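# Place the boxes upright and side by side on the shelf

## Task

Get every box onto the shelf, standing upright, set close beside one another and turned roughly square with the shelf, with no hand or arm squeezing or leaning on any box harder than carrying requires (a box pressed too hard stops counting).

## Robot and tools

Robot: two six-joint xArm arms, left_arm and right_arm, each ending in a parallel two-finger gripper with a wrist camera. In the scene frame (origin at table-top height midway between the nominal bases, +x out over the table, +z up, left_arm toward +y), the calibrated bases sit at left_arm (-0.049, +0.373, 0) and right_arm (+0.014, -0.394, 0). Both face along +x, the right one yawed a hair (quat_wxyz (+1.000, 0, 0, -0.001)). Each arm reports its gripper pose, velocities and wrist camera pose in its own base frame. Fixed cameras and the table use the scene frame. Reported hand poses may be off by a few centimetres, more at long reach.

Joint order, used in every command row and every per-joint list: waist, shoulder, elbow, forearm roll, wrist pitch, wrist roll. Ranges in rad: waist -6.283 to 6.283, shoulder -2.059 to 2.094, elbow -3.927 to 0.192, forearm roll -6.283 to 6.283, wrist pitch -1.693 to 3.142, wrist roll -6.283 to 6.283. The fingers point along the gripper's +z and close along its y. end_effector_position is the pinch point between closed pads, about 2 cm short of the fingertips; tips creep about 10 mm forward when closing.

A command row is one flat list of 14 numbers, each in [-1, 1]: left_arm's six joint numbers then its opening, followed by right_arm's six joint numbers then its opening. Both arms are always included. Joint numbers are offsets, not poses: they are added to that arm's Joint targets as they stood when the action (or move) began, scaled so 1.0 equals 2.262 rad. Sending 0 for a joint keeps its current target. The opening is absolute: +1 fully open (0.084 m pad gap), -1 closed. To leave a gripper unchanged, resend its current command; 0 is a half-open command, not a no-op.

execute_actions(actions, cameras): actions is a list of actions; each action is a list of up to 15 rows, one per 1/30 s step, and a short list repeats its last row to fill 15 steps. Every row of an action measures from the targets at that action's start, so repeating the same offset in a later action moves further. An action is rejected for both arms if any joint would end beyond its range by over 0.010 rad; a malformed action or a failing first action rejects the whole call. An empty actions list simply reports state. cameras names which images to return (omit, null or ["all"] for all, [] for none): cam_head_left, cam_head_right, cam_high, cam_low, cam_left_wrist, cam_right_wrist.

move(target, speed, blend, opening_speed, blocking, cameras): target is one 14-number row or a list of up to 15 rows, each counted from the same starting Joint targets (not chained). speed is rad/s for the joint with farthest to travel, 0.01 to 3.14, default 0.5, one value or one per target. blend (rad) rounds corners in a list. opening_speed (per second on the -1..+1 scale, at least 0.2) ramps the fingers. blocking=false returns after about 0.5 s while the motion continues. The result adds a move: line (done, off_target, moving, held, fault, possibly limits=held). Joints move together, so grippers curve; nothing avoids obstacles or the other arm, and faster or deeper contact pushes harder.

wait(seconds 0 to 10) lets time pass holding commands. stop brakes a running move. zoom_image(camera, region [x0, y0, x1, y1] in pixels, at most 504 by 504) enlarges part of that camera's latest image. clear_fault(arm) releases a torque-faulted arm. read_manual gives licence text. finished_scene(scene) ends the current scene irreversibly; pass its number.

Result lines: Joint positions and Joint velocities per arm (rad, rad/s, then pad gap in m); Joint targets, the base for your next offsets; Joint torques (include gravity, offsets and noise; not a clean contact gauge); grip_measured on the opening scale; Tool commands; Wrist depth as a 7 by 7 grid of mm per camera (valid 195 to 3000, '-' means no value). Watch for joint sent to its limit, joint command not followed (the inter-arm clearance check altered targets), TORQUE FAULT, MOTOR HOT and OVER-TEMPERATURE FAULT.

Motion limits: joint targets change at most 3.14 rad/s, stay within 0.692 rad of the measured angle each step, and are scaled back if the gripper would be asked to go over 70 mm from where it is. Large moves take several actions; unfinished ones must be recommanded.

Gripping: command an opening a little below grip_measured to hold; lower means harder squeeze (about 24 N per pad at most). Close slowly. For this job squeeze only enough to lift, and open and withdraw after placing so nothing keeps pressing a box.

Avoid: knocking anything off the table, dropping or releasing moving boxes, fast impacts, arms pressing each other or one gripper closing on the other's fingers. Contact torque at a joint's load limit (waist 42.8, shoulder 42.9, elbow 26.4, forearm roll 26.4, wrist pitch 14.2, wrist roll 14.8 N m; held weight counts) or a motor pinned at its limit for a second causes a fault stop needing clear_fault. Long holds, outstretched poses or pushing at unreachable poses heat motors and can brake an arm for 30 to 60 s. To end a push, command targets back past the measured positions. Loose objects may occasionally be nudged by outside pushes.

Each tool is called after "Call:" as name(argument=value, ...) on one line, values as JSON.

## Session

Call:
execute_actions(actions=[])

Scene clock: 0.00 s.
left_arm: end_effector_position=(+0.1791, +0.3124, +0.1219) grip_measured=+1.00 end_effector_quat_wxyz=(+0.002, -0.587, +0.808, -0.052) | right_arm: end_effector_position=(+0.5192, +0.1191, +0.3148) grip_measured=+1.00 end_effector_quat_wxyz=(-0.187, +0.948, +0.110, +0.233)
Joint positions: left_arm=[1.099 -0.208 -0.6 -0.126 0.855 3.069 0.084] | right_arm=[0.109 -0.169 -1.012 0.548 0.764 -0.442 0.084]
Joint velocities: within noise
Joint torques (N m): no reading
Motor temperatures (°C): left_arm=[33 30 32 32 34 35] | right_arm=[32 31 32 34 31 32]
Wrist depth (mm): cam_left_wrist=[279 274 271 266 262 259 255 / 276 271 268 264 260 256 254 / 273 270 266 262 258 254 251 / 271 267 264 259 256 252 249 / 269 265 261 257 253 250 247 / 266 263 259 255 252 248 245 / 264 261 257 253 249 246 243] | cam_right_wrist=[2271 1824 1682 1822 1747 1615 1530 / 2079 1994 1838 1700 1617 1520 1441 / 753 696 649 607 571 540 515 / 690 644 604 569 536 512 488 / 638 598 564 530 505 483 462 / 490 465 523 500 475 454 438 / 458 433 410 393 380 434 416]
Joint targets: left_arm=[1.099 -0.208 -0.600 -0.126 0.855 3.069] | right_arm=[0.109 -0.169 -1.012 0.548 0.764 -0.442]
Tool commands: left_gripper/opening=+1.0 right_gripper/opening=+1.0

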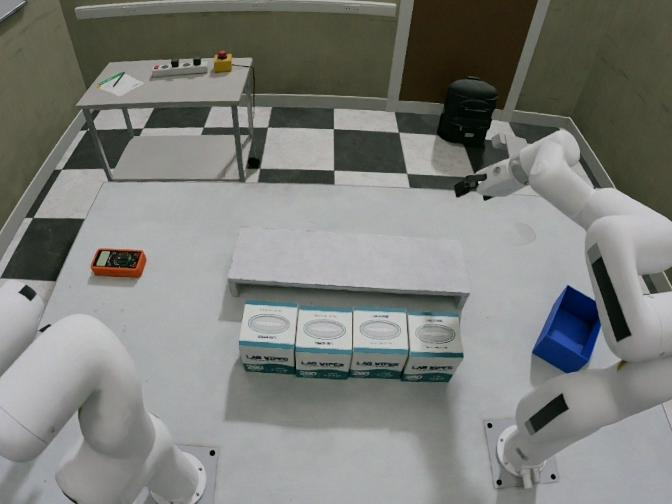

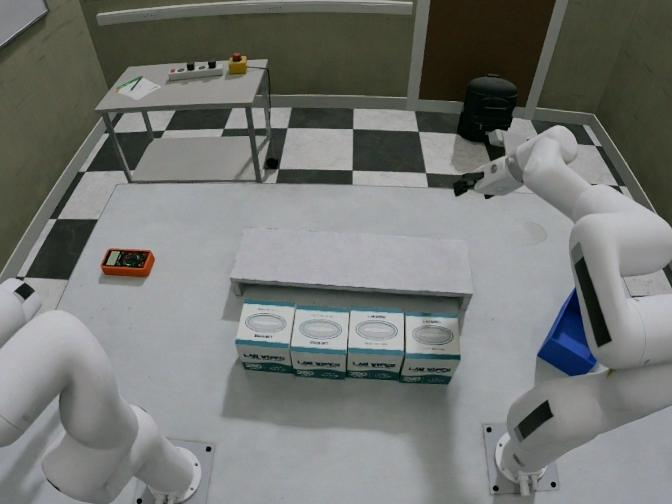

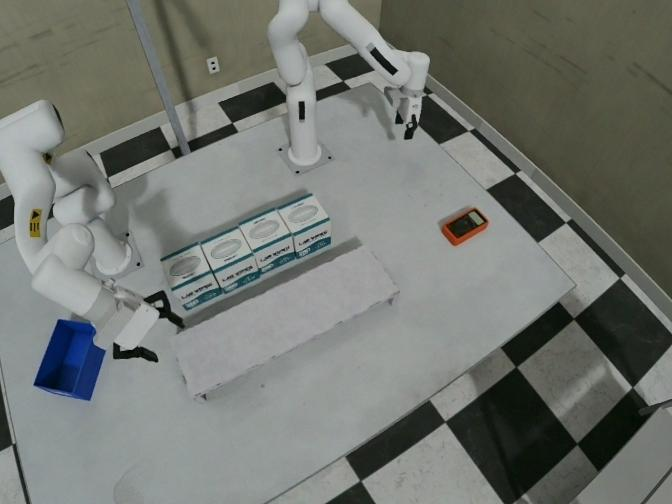

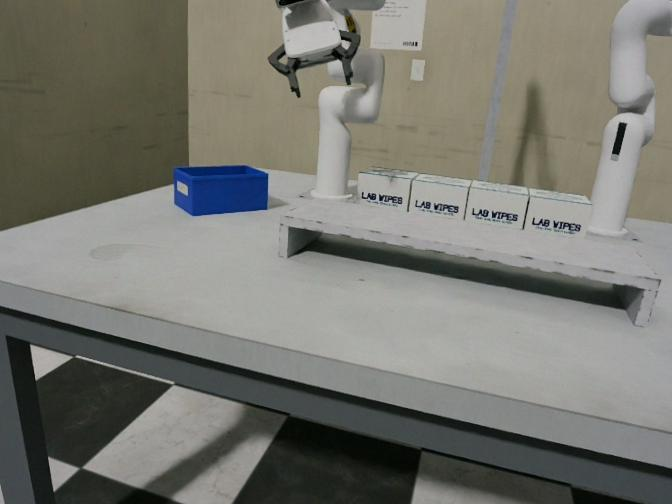

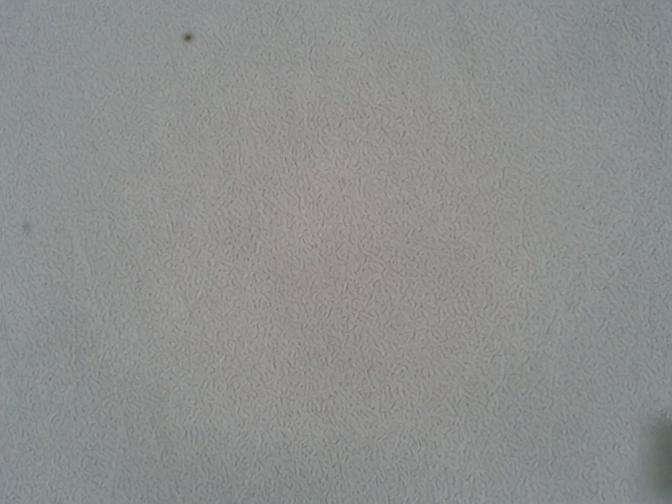

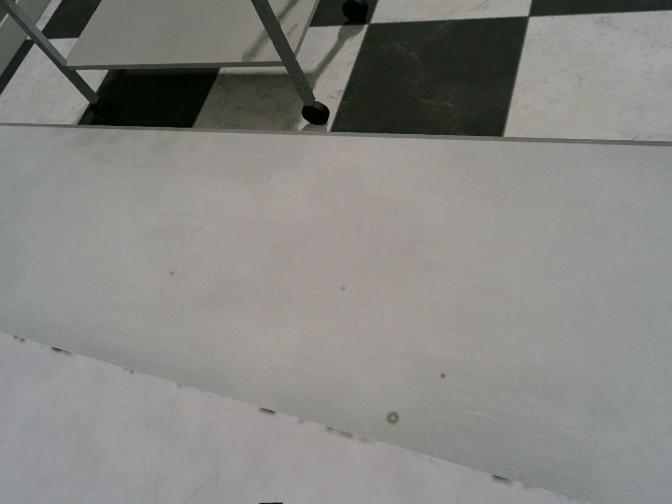

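Call:
move(target=[-0.6596,0.0402,-0.3347,0.0557,0.2737,-0.1415,1,0.0743,-0.3783,0.1237,-0.2423,0.4389,0.3179,1], speed=0.9)

Call:
zoom_image(camera="cam_head_left", region=[210, 270, 630, 440])

Scene clock: 3.10 s.
left_arm: end_effector_position=(+0.4104, -0.1700, +0.3484) grip_measured=+1.00 end_effector_quat_wxyz=(+0.000, +0.000, +1.000, +0.000) | right_arm: end_effector_position=(+0.1760, +0.0499, +0.3485) grip_measured=+1.00 end_effector_quat_wxyz=(+0.000, +1.000, +0.000, +0.000)
Joint positions: left_arm=[-0.393 -0.117 -1.357 0 1.474 2.749 0.084] | right_arm=[0.277 -1.024 -0.732 0 1.757 0.277 0.084]
Joint velocities: within noise
Joint torques (N m): left_arm=[-5.42 -8.33 -20.97 1.46 0.35 -1.81] | right_arm=[3.83 -2.83 -16.86 -2.91 0.14 1.78]
Motor temperatures (°C): left_arm=[33 30 34 32 34 35] | right_arm=[32 31 33 34 31 32]
Wrist depth (mm): cam_left_wrist=[481 481 479 480 480 477 478 / 351 479 478 478 477 476 478 / 349 350 349 348 348 475 477 / 349 349 347 347 347 476 475 / 348 347 348 347 346 474 473 / 476 476 476 476 473 473 473 / 403 474 473 473 471 473 472] | cam_right_wrist=[480 480 480 481 483 481 480 / 479 479 481 479 480 481 481 / 349 350 478 479 479 480 477 / 349 349 478 479 479 480 478 / 349 348 479 478 479 480 480 / 477 476 478 477 478 479 477 / 473 477 476 476 479 477 477]
Joint targets: left_arm=[-0.393 -0.117 -1.357 0.000 1.474 2.749] | right_arm=[0.277 -1.025 -0.732 0.000 1.757 0.277]
move: done

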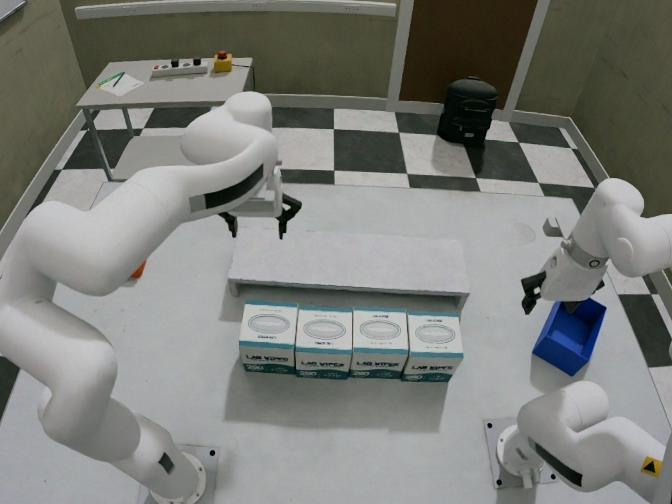

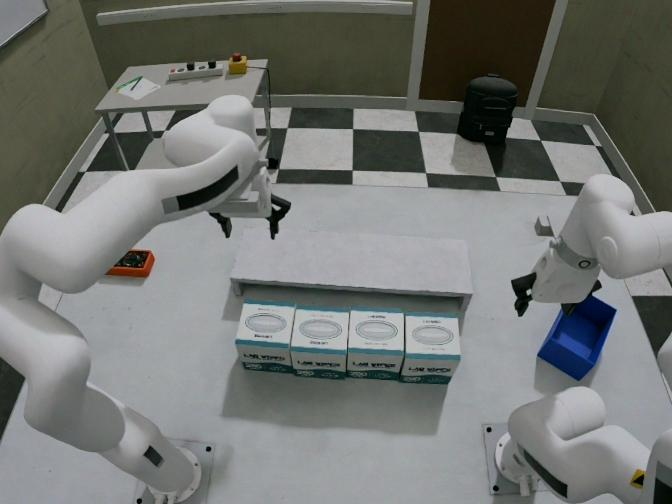

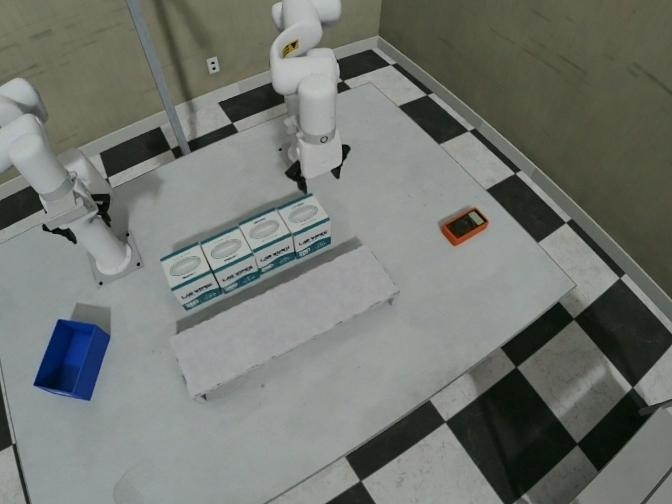

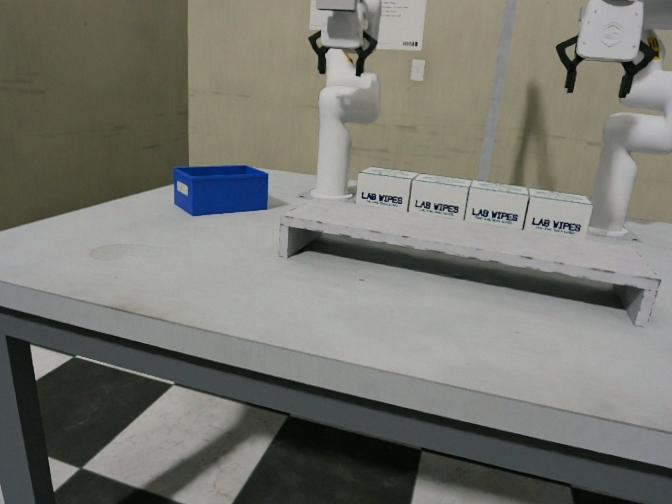

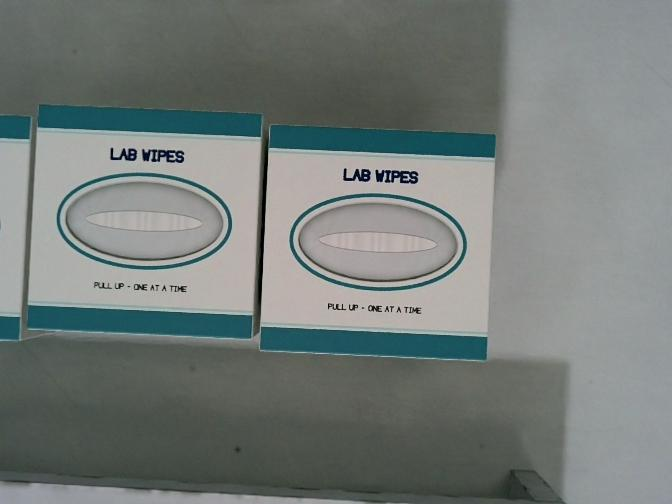

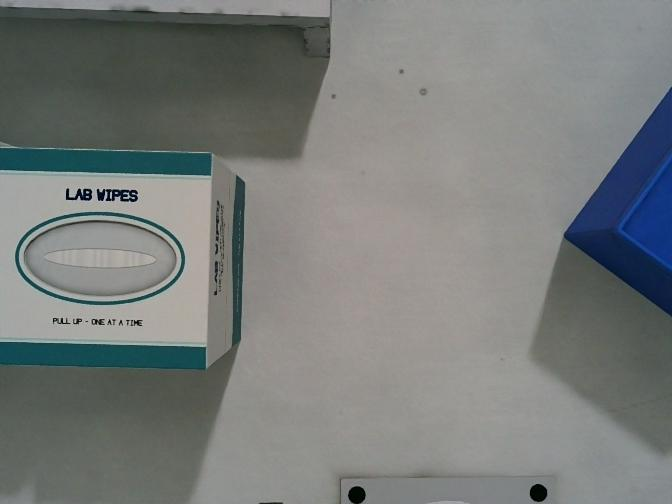

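Scaled by 1.200.

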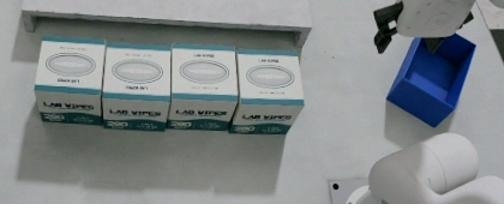

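Call:
move(target=[[0.448,0,0,0,0,0,1,-0.397,0,0,0,0,-1,1],[0.3727,0.0043,0.3379,-0.4525,-0.0584,-0.1307,1,-0.3214,0.2252,0.2222,0.4518,-0.1758,-1,1]], speed=1.0, blend=0.1, cameras=["cam_high"])

Call:
move(target=[-0.0265,0,0,0,0,0,1,0.031,0,0,0,0,-0.1876,1], speed=0.4)

Scene clock: 9.27 s.
left_arm: end_effector_position=(+0.3516, -0.0460, +0.1672) grip_measured=+1.00 end_effector_quat_wxyz=(+0.323, +0.661, -0.559, +0.382) | right_arm: end_effector_position=(+0.2594, +0.0924, +0.1669) grip_measured=+1.00 end_effector_quat_wxyz=(-0.394, +0.767, +0.403, +0.307)
Joint positions: left_arm=[0.45 -0.107 -0.593 -1.023 1.342 2.454 0.084] | right_arm=[-0.45 -0.515 -0.23 1.021 1.36 -1.985 0.084]
Joint velocities: within noise
Joint torques (N m): left_arm=[-5.14 -6.86 -11.68 -2.27 -1.06 -1.85] | right_arm=[4.02 -3.15 -14.61 4.53 -1.49 -1.53]
Motor temperatures (°C): left_arm=[33 30 35 32 34 36] | right_arm=[32 31 34 34 31 32]
Wrist depth (mm): cam_left_wrist=[2412 2276 2230 2197 975 2035 2074 / 967 964 704 893 946 544 978 / 755 514 550 664 423 423 716 / 425 428 454 591 327 329 349 / 365 365 461 505 280 280 281 / 306 319 424 234 235 236 236 / 273 352 365 231 223 217 210] | cam_right_wrist=[740 708 2116 2159 1071 855 754 / 2010 2116 1170 701 584 507 457 / 2057 563 491 727 518 423 387 / 940 429 387 350 535 379 333 / 724 357 319 293 450 431 377 / 600 306 278 252 231 385 359 / 513 257 241 223 207 212 325]
Joint targets: left_arm=[0.450 -0.107 -0.593 -1.024 1.342 2.454] | right_arm=[-0.450 -0.515 -0.230 1.021 1.360 -1.985]
move: done
Images, in order (width x height): cam_high 672x504.

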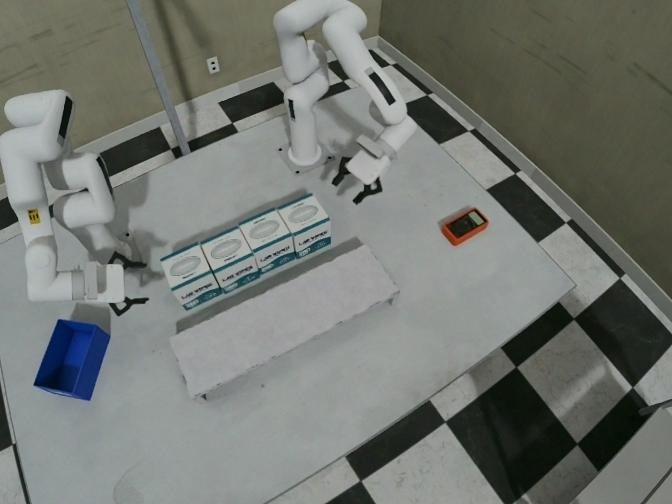

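Scene clock: 10.93 s.
left_arm: end_effector_position=(+0.3482, -0.0671, +0.1671) grip_measured=+1.00 end_effector_quat_wxyz=(+0.334, +0.644, -0.579, +0.372) | right_arm: end_effector_position=(+0.2523, +0.1104, +0.1668) grip_measured=+1.00 end_effector_quat_wxyz=(-0.334, +0.645, +0.578, +0.372)
Joint positions: left_arm=[0.39 -0.107 -0.593 -1.024 1.342 2.454 0.084] | right_arm=[-0.38 -0.515 -0.23 1.021 1.36 -2.409 0.084]
Joint velocities: within noise
Joint torques (N m): left_arm=[-5.18 -7.02 -12.8 -2.24 -0.92 -1.91] | right_arm=[3.56 -3.17 -15.91 4.15 -1.58 -1.79]
Motor temperatures (°C): left_arm=[33 30 35 32 34 36] | right_arm=[32 31 34 34 31 32]
Wrist depth (mm): cam_left_wrist=[2290 2216 2199 2135 904 2122 2029 / 967 1060 703 950 542 545 898 / 549 549 550 714 421 424 742 / 426 426 468 627 328 328 563 / 365 365 482 267 280 281 295 / 306 320 423 234 237 236 236 / 273 364 377 209 202 210 210] | cam_right_wrist=[2018 2091 2111 2135 2183 2207 2258 / 701 1002 908 545 980 705 958 / 702 777 427 425 666 550 515 / 604 599 331 330 330 562 426 / 514 512 269 281 280 483 382 / 429 430 237 236 235 408 422 / 382 - 204 210 209 209 365]
Joint targets: left_arm=[0.390 -0.107 -0.593 -1.024 1.342 2.454] | right_arm=[-0.380 -0.515 -0.230 1.021 1.360 -2.409]
move: done

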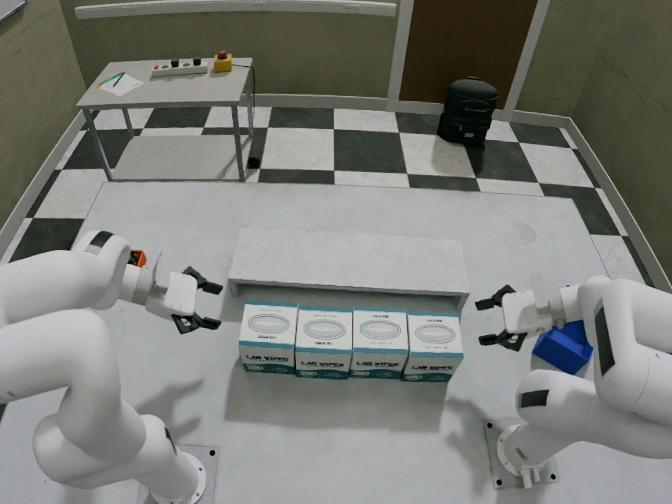

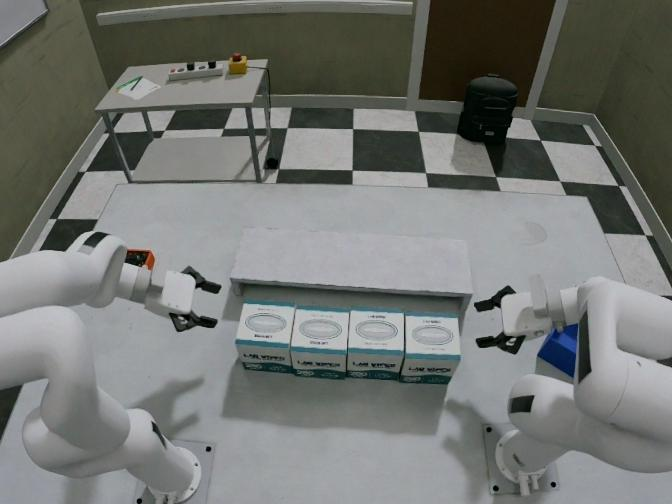

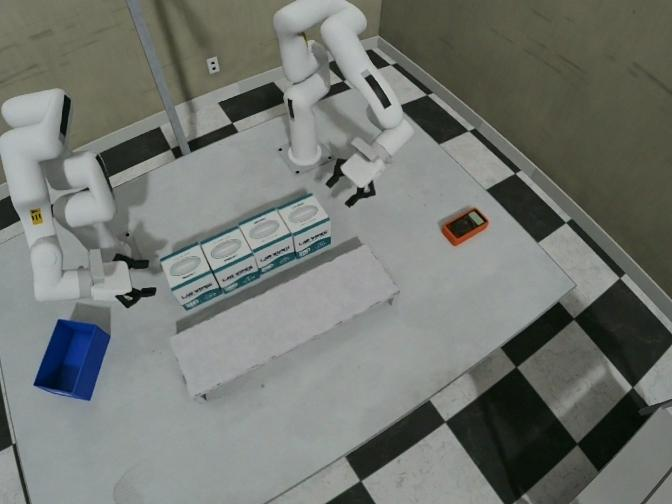

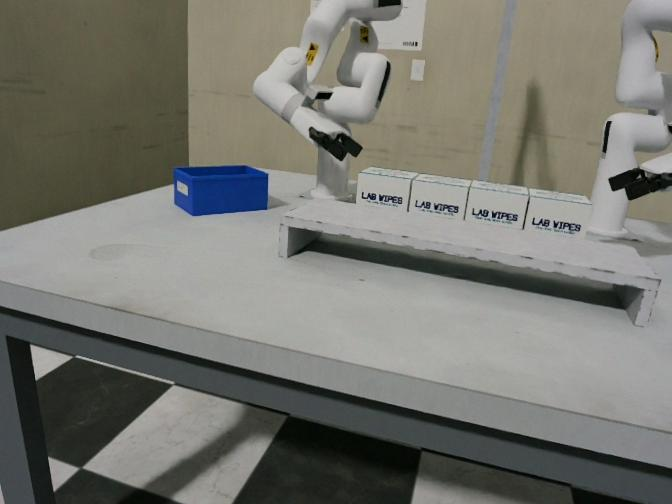

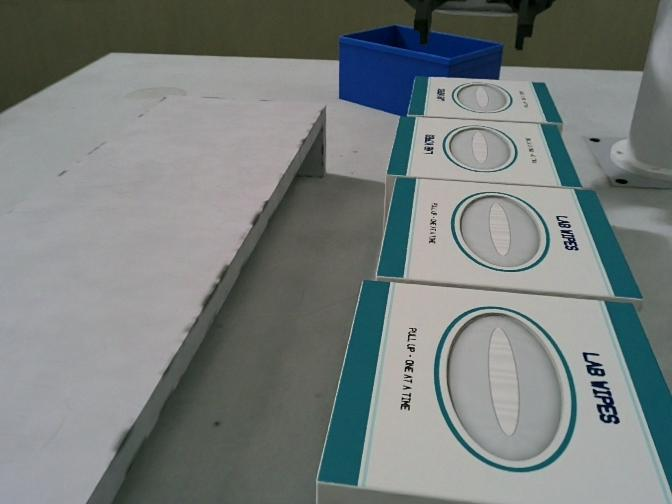

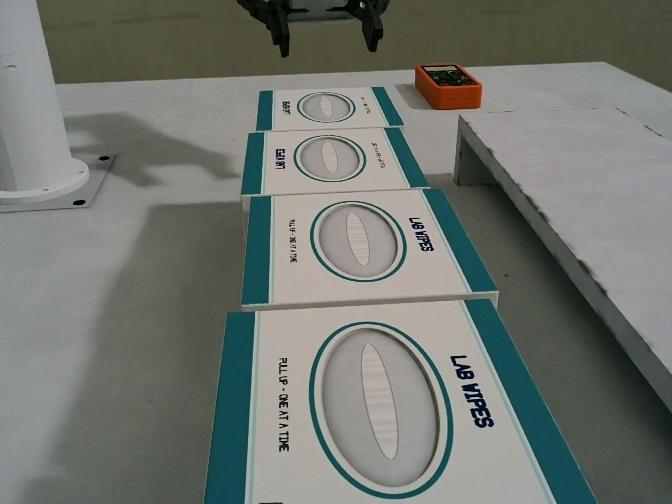

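Call:
move(target=[[-0.0084,0.0772,0.0007,-0.0252,-0.0429,0.0677,1,0.0179,0.1111,0.0011,0.0424,-0.0635,-0.0978,1],[-0.0157,0.1663,-0.0161,-0.0561,-0.0775,0.1358,1,0.0321,0.2443,-0.0242,0.0981,-0.1097,-0.2041,1]], speed=0.3, blend=0.03)

Scene clock: 13.73 s.
left_arm: end_effector_position=(+0.3481, -0.0671, +0.0472) grip_measured=+1.00 end_effector_quat_wxyz=(+0.334, +0.644, -0.579, +0.372) | right_arm: end_effector_position=(+0.2523, +0.1104, +0.0469) grip_measured=+1.00 end_effector_quat_wxyz=(-0.334, +0.645, +0.578, +0.372)
Joint positions: left_arm=[0.355 0.269 -0.629 -1.15 1.167 2.761 0.084] | right_arm=[-0.307 0.037 -0.284 1.243 1.111 -2.871 0.084]
Joint velocities: within noise
Joint torques (N m): left_arm=[-5.18 -8.76 -13.59 -1.83 -0.86 1.99] | right_arm=[3.57 -7.17 -16.06 3.22 -1.3 -1.78]
Motor temperatures (°C): left_arm=[33 30 36 32 34 36] | right_arm=[32 31 34 34 31 32]
Wrist depth (mm): cam_left_wrist=[418 481 568 - 259 223 224 / 303 304 - - - - - / 237 278 - - - - - / 229 347 - - - - - / 295 297 - - - - - / 248 249 249 - - - - / 214 222 222 201 198 - -] | cam_right_wrist=[651 - 223 221 218 488 476 / - - - - - - - / - - - - - - - / - - - - - - - / - - - - - - 282 / 252 - - - - - 248 / 224 - - - - - 221]
Joint targets: left_arm=[0.355 0.269 -0.629 -1.150 1.167 2.761] | right_arm=[-0.307 0.037 -0.284 1.243 1.111 -2.871]
move: done

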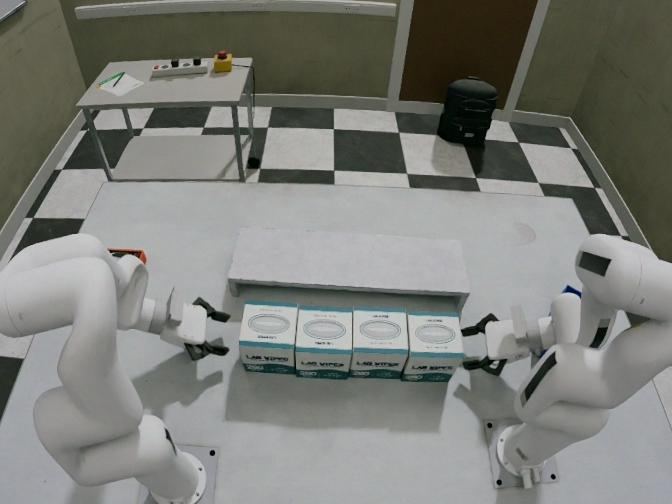

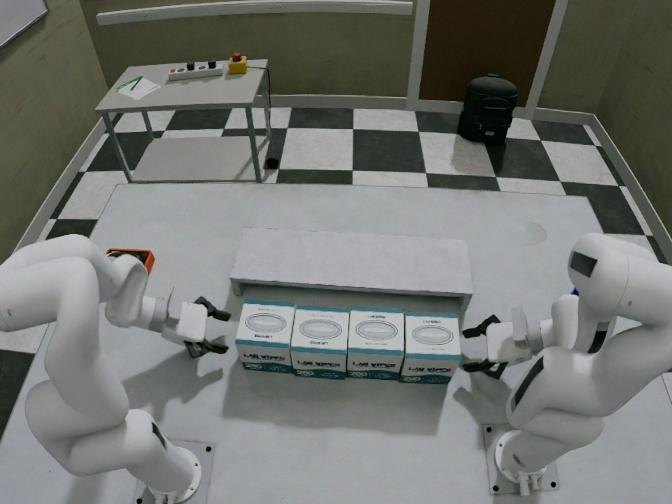

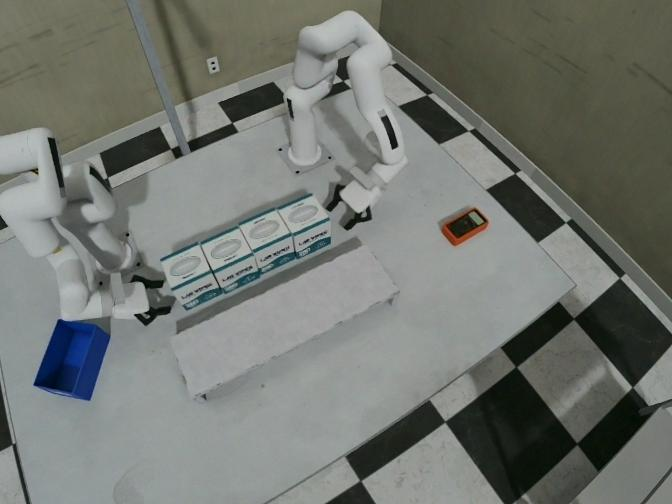

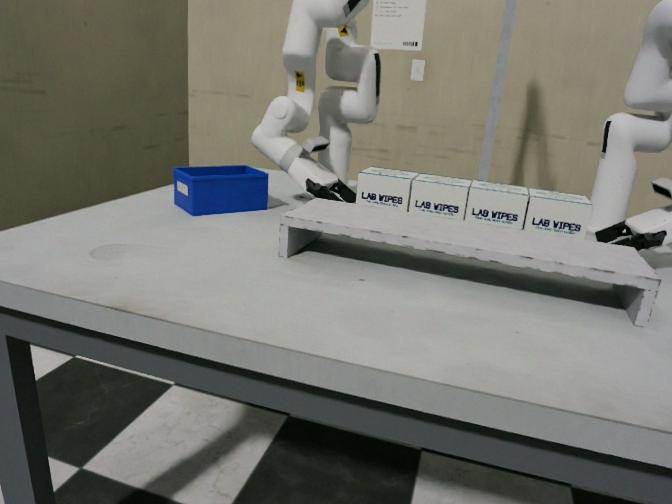

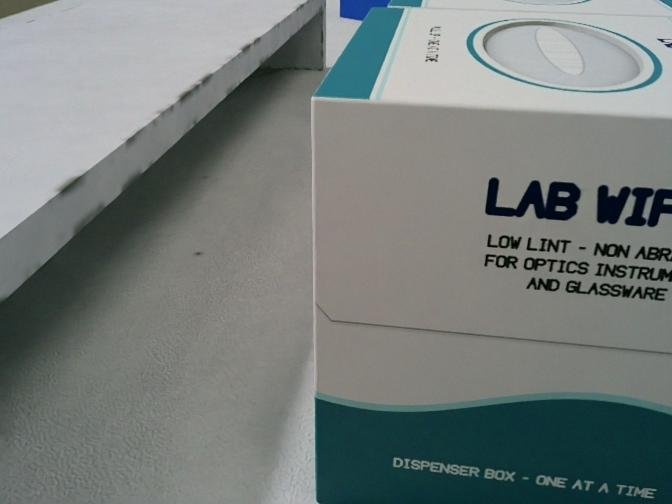

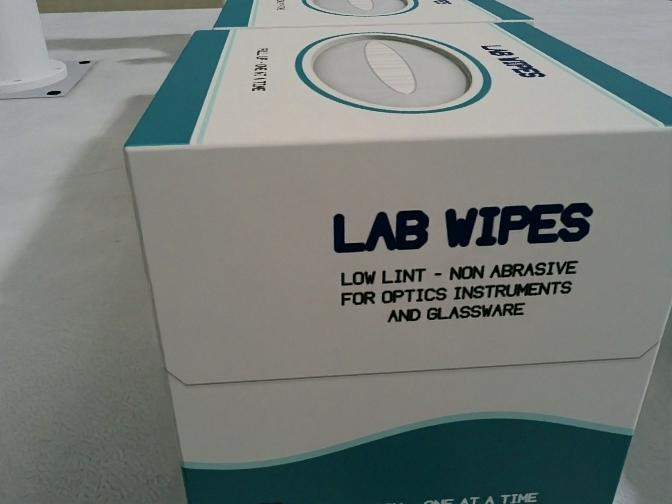

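Call:
move(target=[-0.0354,0,0,0,0,0,1,0.0318,0,0,0,0,0,1], speed=0.1)

Call:
zoom_image(camera="cam_high", region=[100, 150, 400, 340])

Call:
zoom_image(camera="cam_head_left", region=[180, 260, 520, 420])

Scene clock: 15.10 s.
left_arm: end_effector_position=(+0.3416, -0.0947, +0.0471) grip_measured=+1.00 end_effector_quat_wxyz=(+0.349, +0.620, -0.604, +0.358) | right_arm: end_effector_position=(+0.2437, +0.1282, +0.0469) grip_measured=+1.00 end_effector_quat_wxyz=(-0.347, +0.624, +0.601, +0.360)
Joint positions: left_arm=[0.275 0.269 -0.629 -1.15 1.167 2.761 0.084] | right_arm=[-0.236 0.037 -0.284 1.243 1.111 -2.871 0.084]
Joint velocities: within noise
Joint torques (N m): left_arm=[-5.98 -9.09 -12.58 -1.75 -0.55 2.05] | right_arm=[3.89 -7.54 -15.17 3.48 -1.03 -1.65]
Motor temperatures (°C): left_arm=[33 30 36 32 34 36] | right_arm=[32 31 34 34 31 32]
Wrist depth (mm): cam_left_wrist=[419 481 - 224 259 221 262 / 303 - - - - - - / 237 - - - - - - / 327 - - - - - - / 283 - - - - - - / 249 249 - - - - - / 214 215 - - - - -] | cam_right_wrist=[643 1109 - 257 219 252 476 / - - - - - - - / - - - - - - - / - - - - - - - / - - - - - - - / 252 - - - - - - / 224 216 - - - - -]
Joint targets: left_arm=[0.275 0.269 -0.629 -1.150 1.167 2.761] | right_arm=[-0.235 0.037 -0.284 1.243 1.111 -2.871]
move: done

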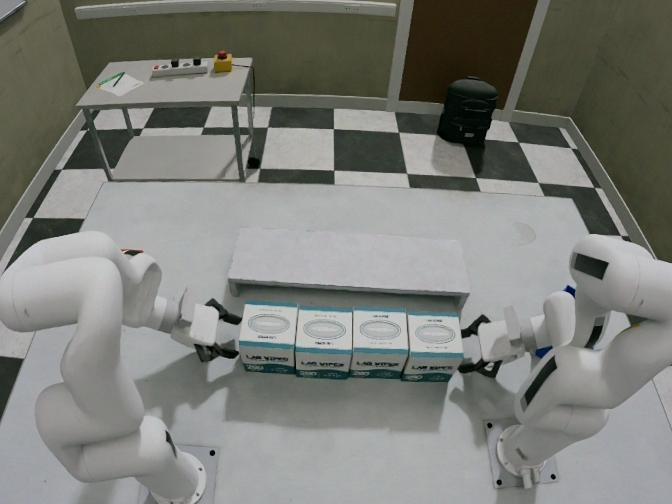

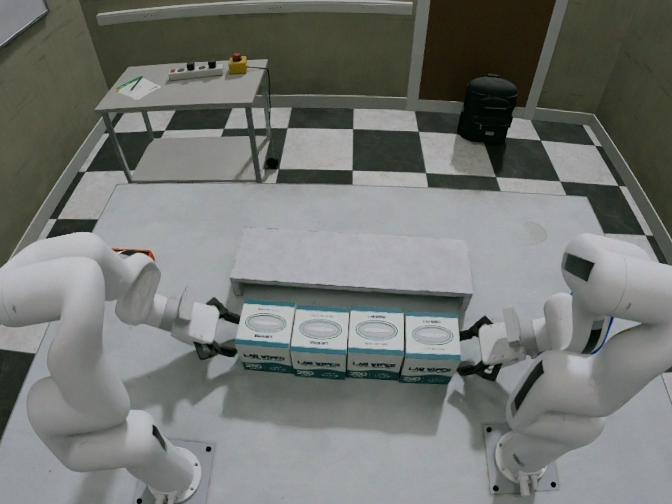

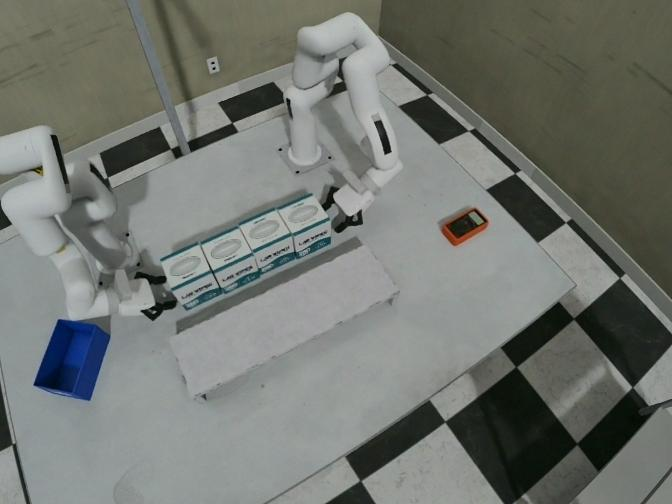

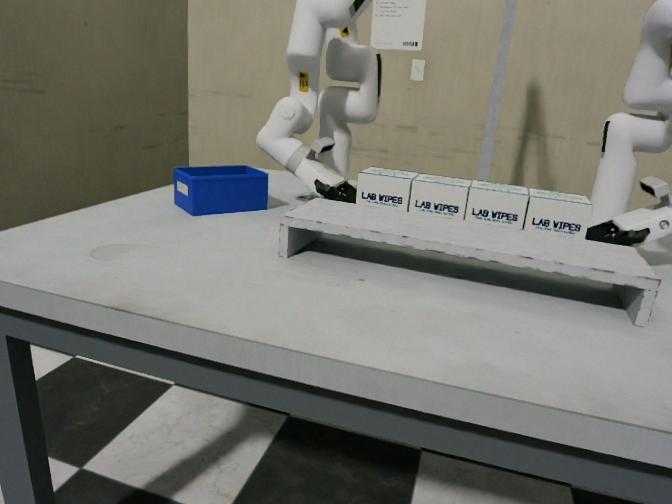

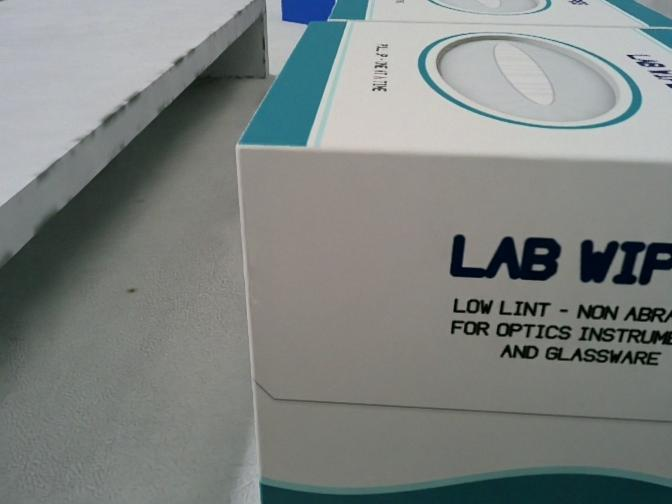

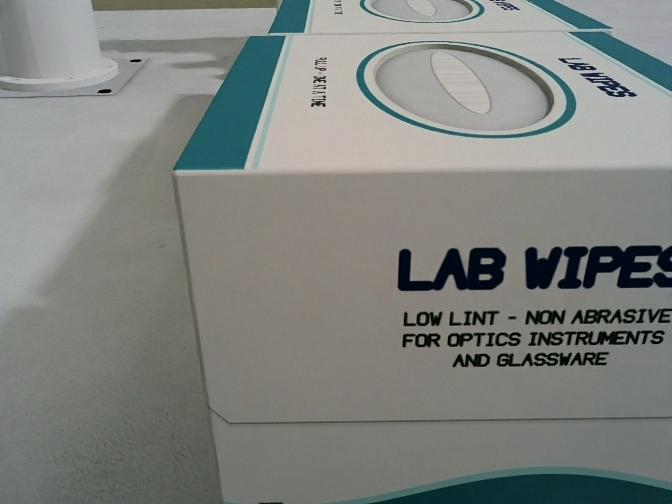

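Scaled by 1.680.

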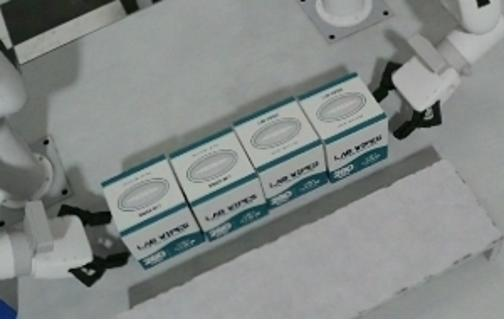

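Scaled by 1.482.

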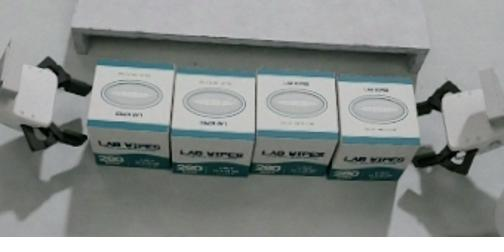

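Call:
move(target=[-0.0085,0,0,0,0,0,1,0.009,0,0,0,0,0,1], speed=0.06, cameras=["cam_left_wrist","cam_right_wrist"])

Call:
move(target=[-0.004,0,0,0,0,0,1,0.005,0,0,0,0,0,1], speed=0.06)

Call:
zoom_image(camera="cam_head_left", region=[180, 260, 520, 420])

Call:
zoom_image(camera="cam_high", region=[100, 150, 400, 340])

Scene clock: 16.03 s.
left_arm: end_effector_position=(+0.3398, -0.1012, +0.0471) grip_measured=+1.00 end_effector_quat_wxyz=(+0.352, +0.615, -0.610, +0.355) | right_arm: end_effector_position=(+0.2411, +0.1331, +0.0469) grip_measured=+1.00 end_effector_quat_wxyz=(-0.351, +0.618, +0.607, +0.356)
Joint positions: left_arm=[0.256 0.269 -0.629 -1.15 1.167 2.761 0.084] | right_arm=[-0.215 0.037 -0.284 1.243 1.111 -2.871 0.084]
Joint velocities: within noise
Joint torques (N m): left_arm=[-5.05 -9.66 -11.85 -1.6 -0.14 2.12] | right_arm=[4.24 -7.5 -14.64 3.43 -0.89 -1.79]
Motor temperatures (°C): left_arm=[33 30 36 32 34 36] | right_arm=[32 31 34 34 31 32]
Wrist depth (mm): cam_left_wrist=[418 481 - 220 259 222 262 / 303 - - - - - - / - - - - - - - / - - - - - - - / 283 - - - - - - / 249 - - - - - - / 214 215 - - - - -] | cam_right_wrist=[642 939 - 257 254 252 474 / - - - - - - - / - - - - - - - / - - - - - - - / - - - - - - - / 252 - - - - - - / 224 216 - - - - -]
Joint targets: left_arm=[0.255 0.269 -0.629 -1.150 1.167 2.761] | right_arm=[-0.215 0.037 -0.284 1.243 1.111 -2.871]
move: done
Images, in order (width x height): cam_left_wrist 672x504, cam_right_wrist 672x504.

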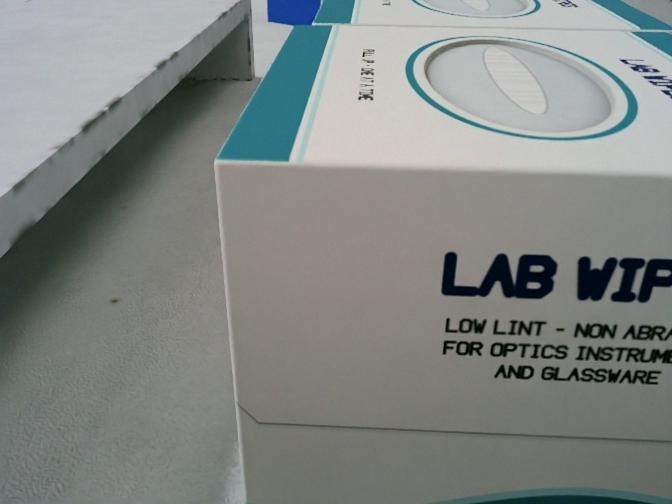

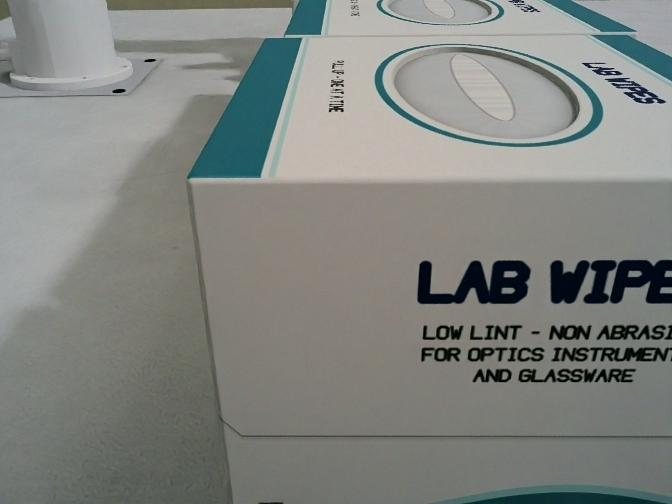

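Scene clock: 16.77 s.
left_arm: end_effector_position=(+0.3388, -0.1043, +0.0471) grip_measured=+1.00 end_effector_quat_wxyz=(+0.354, +0.612, -0.613, +0.353) | right_arm: end_effector_position=(+0.2396, +0.1358, +0.0469) grip_measured=+1.00 end_effector_quat_wxyz=(-0.353, +0.614, +0.611, +0.354)
Joint positions: left_arm=[0.247 0.269 -0.629 -1.15 1.167 2.761 0.084] | right_arm=[-0.204 0.037 -0.284 1.243 1.111 -2.871 0.084]
Joint velocities: within noise
Joint torques (N m): left_arm=[-5.39 -9.04 -11.48 -1.66 0.09 2.02] | right_arm=[4.14 -7.46 -13.99 2.94 -1 -1.71]
Motor temperatures (°C): left_arm=[33 30 36 32 34 36] | right_arm=[32 31 34 34 31 32]
Wrist depth (mm): cam_left_wrist=[418 482 - 257 259 222 651 / 303 - - - - - - / - - - - - - - / - - - - - - - / 282 - - - - - - / 248 - - - - - - / 214 214 - - - - -] | cam_right_wrist=[644 937 - 220 254 251 475 / 647 - - - - - - / - - - - - - - / - - - - - - - / - - - - - - - / 252 - - - - - - / 224 - - - - - -]
Joint targets: left_arm=[0.246 0.269 -0.629 -1.150 1.167 2.761] | right_arm=[-0.204 0.037 -0.284 1.243 1.111 -2.871]
move: done

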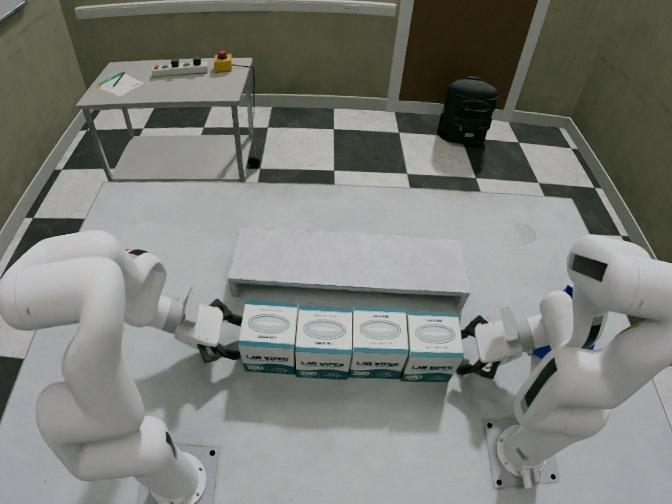

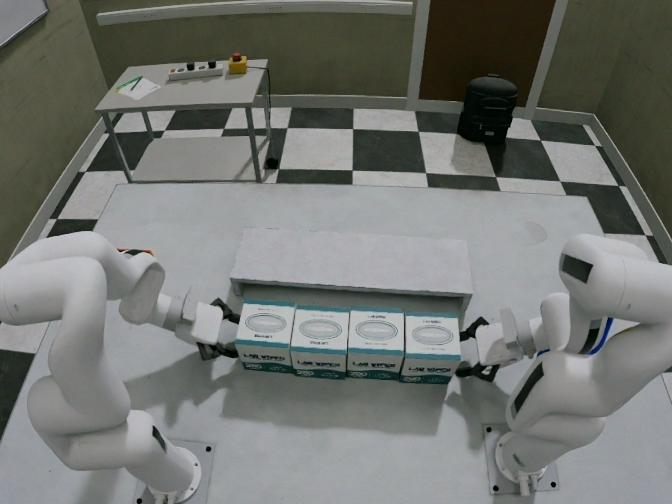

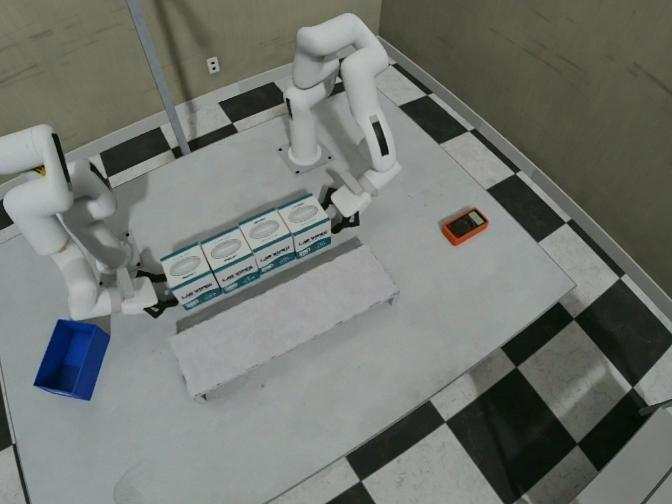

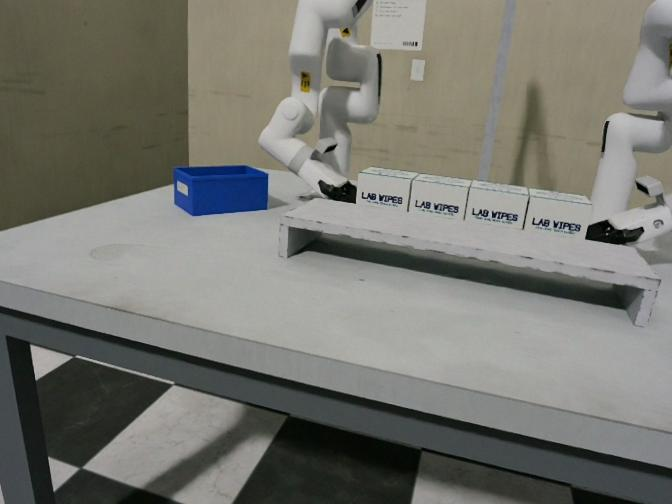

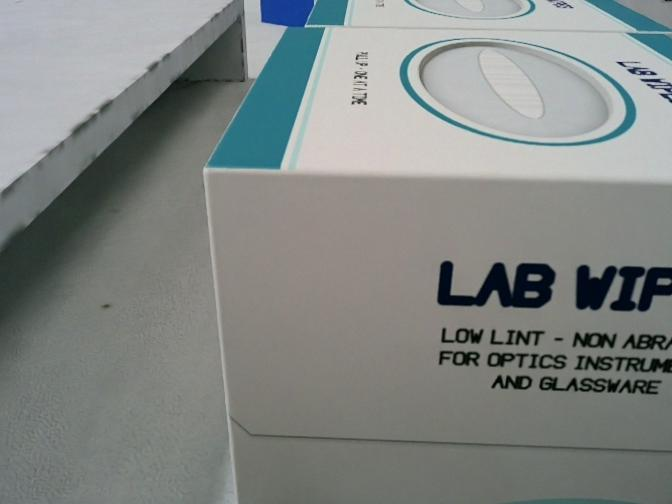

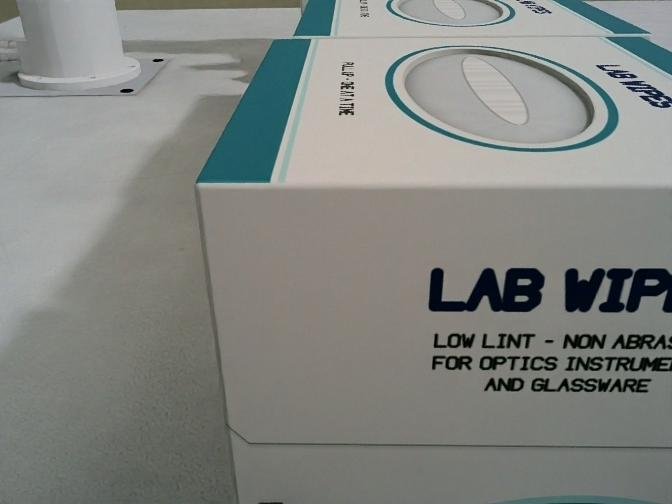

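Scaled by 1.482.

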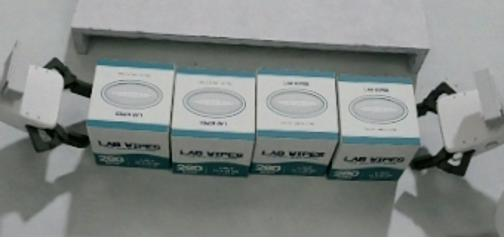

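Scaled by 1.680.

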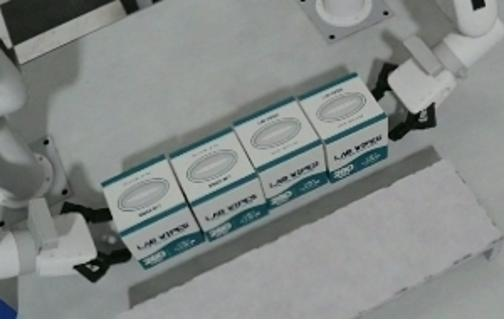

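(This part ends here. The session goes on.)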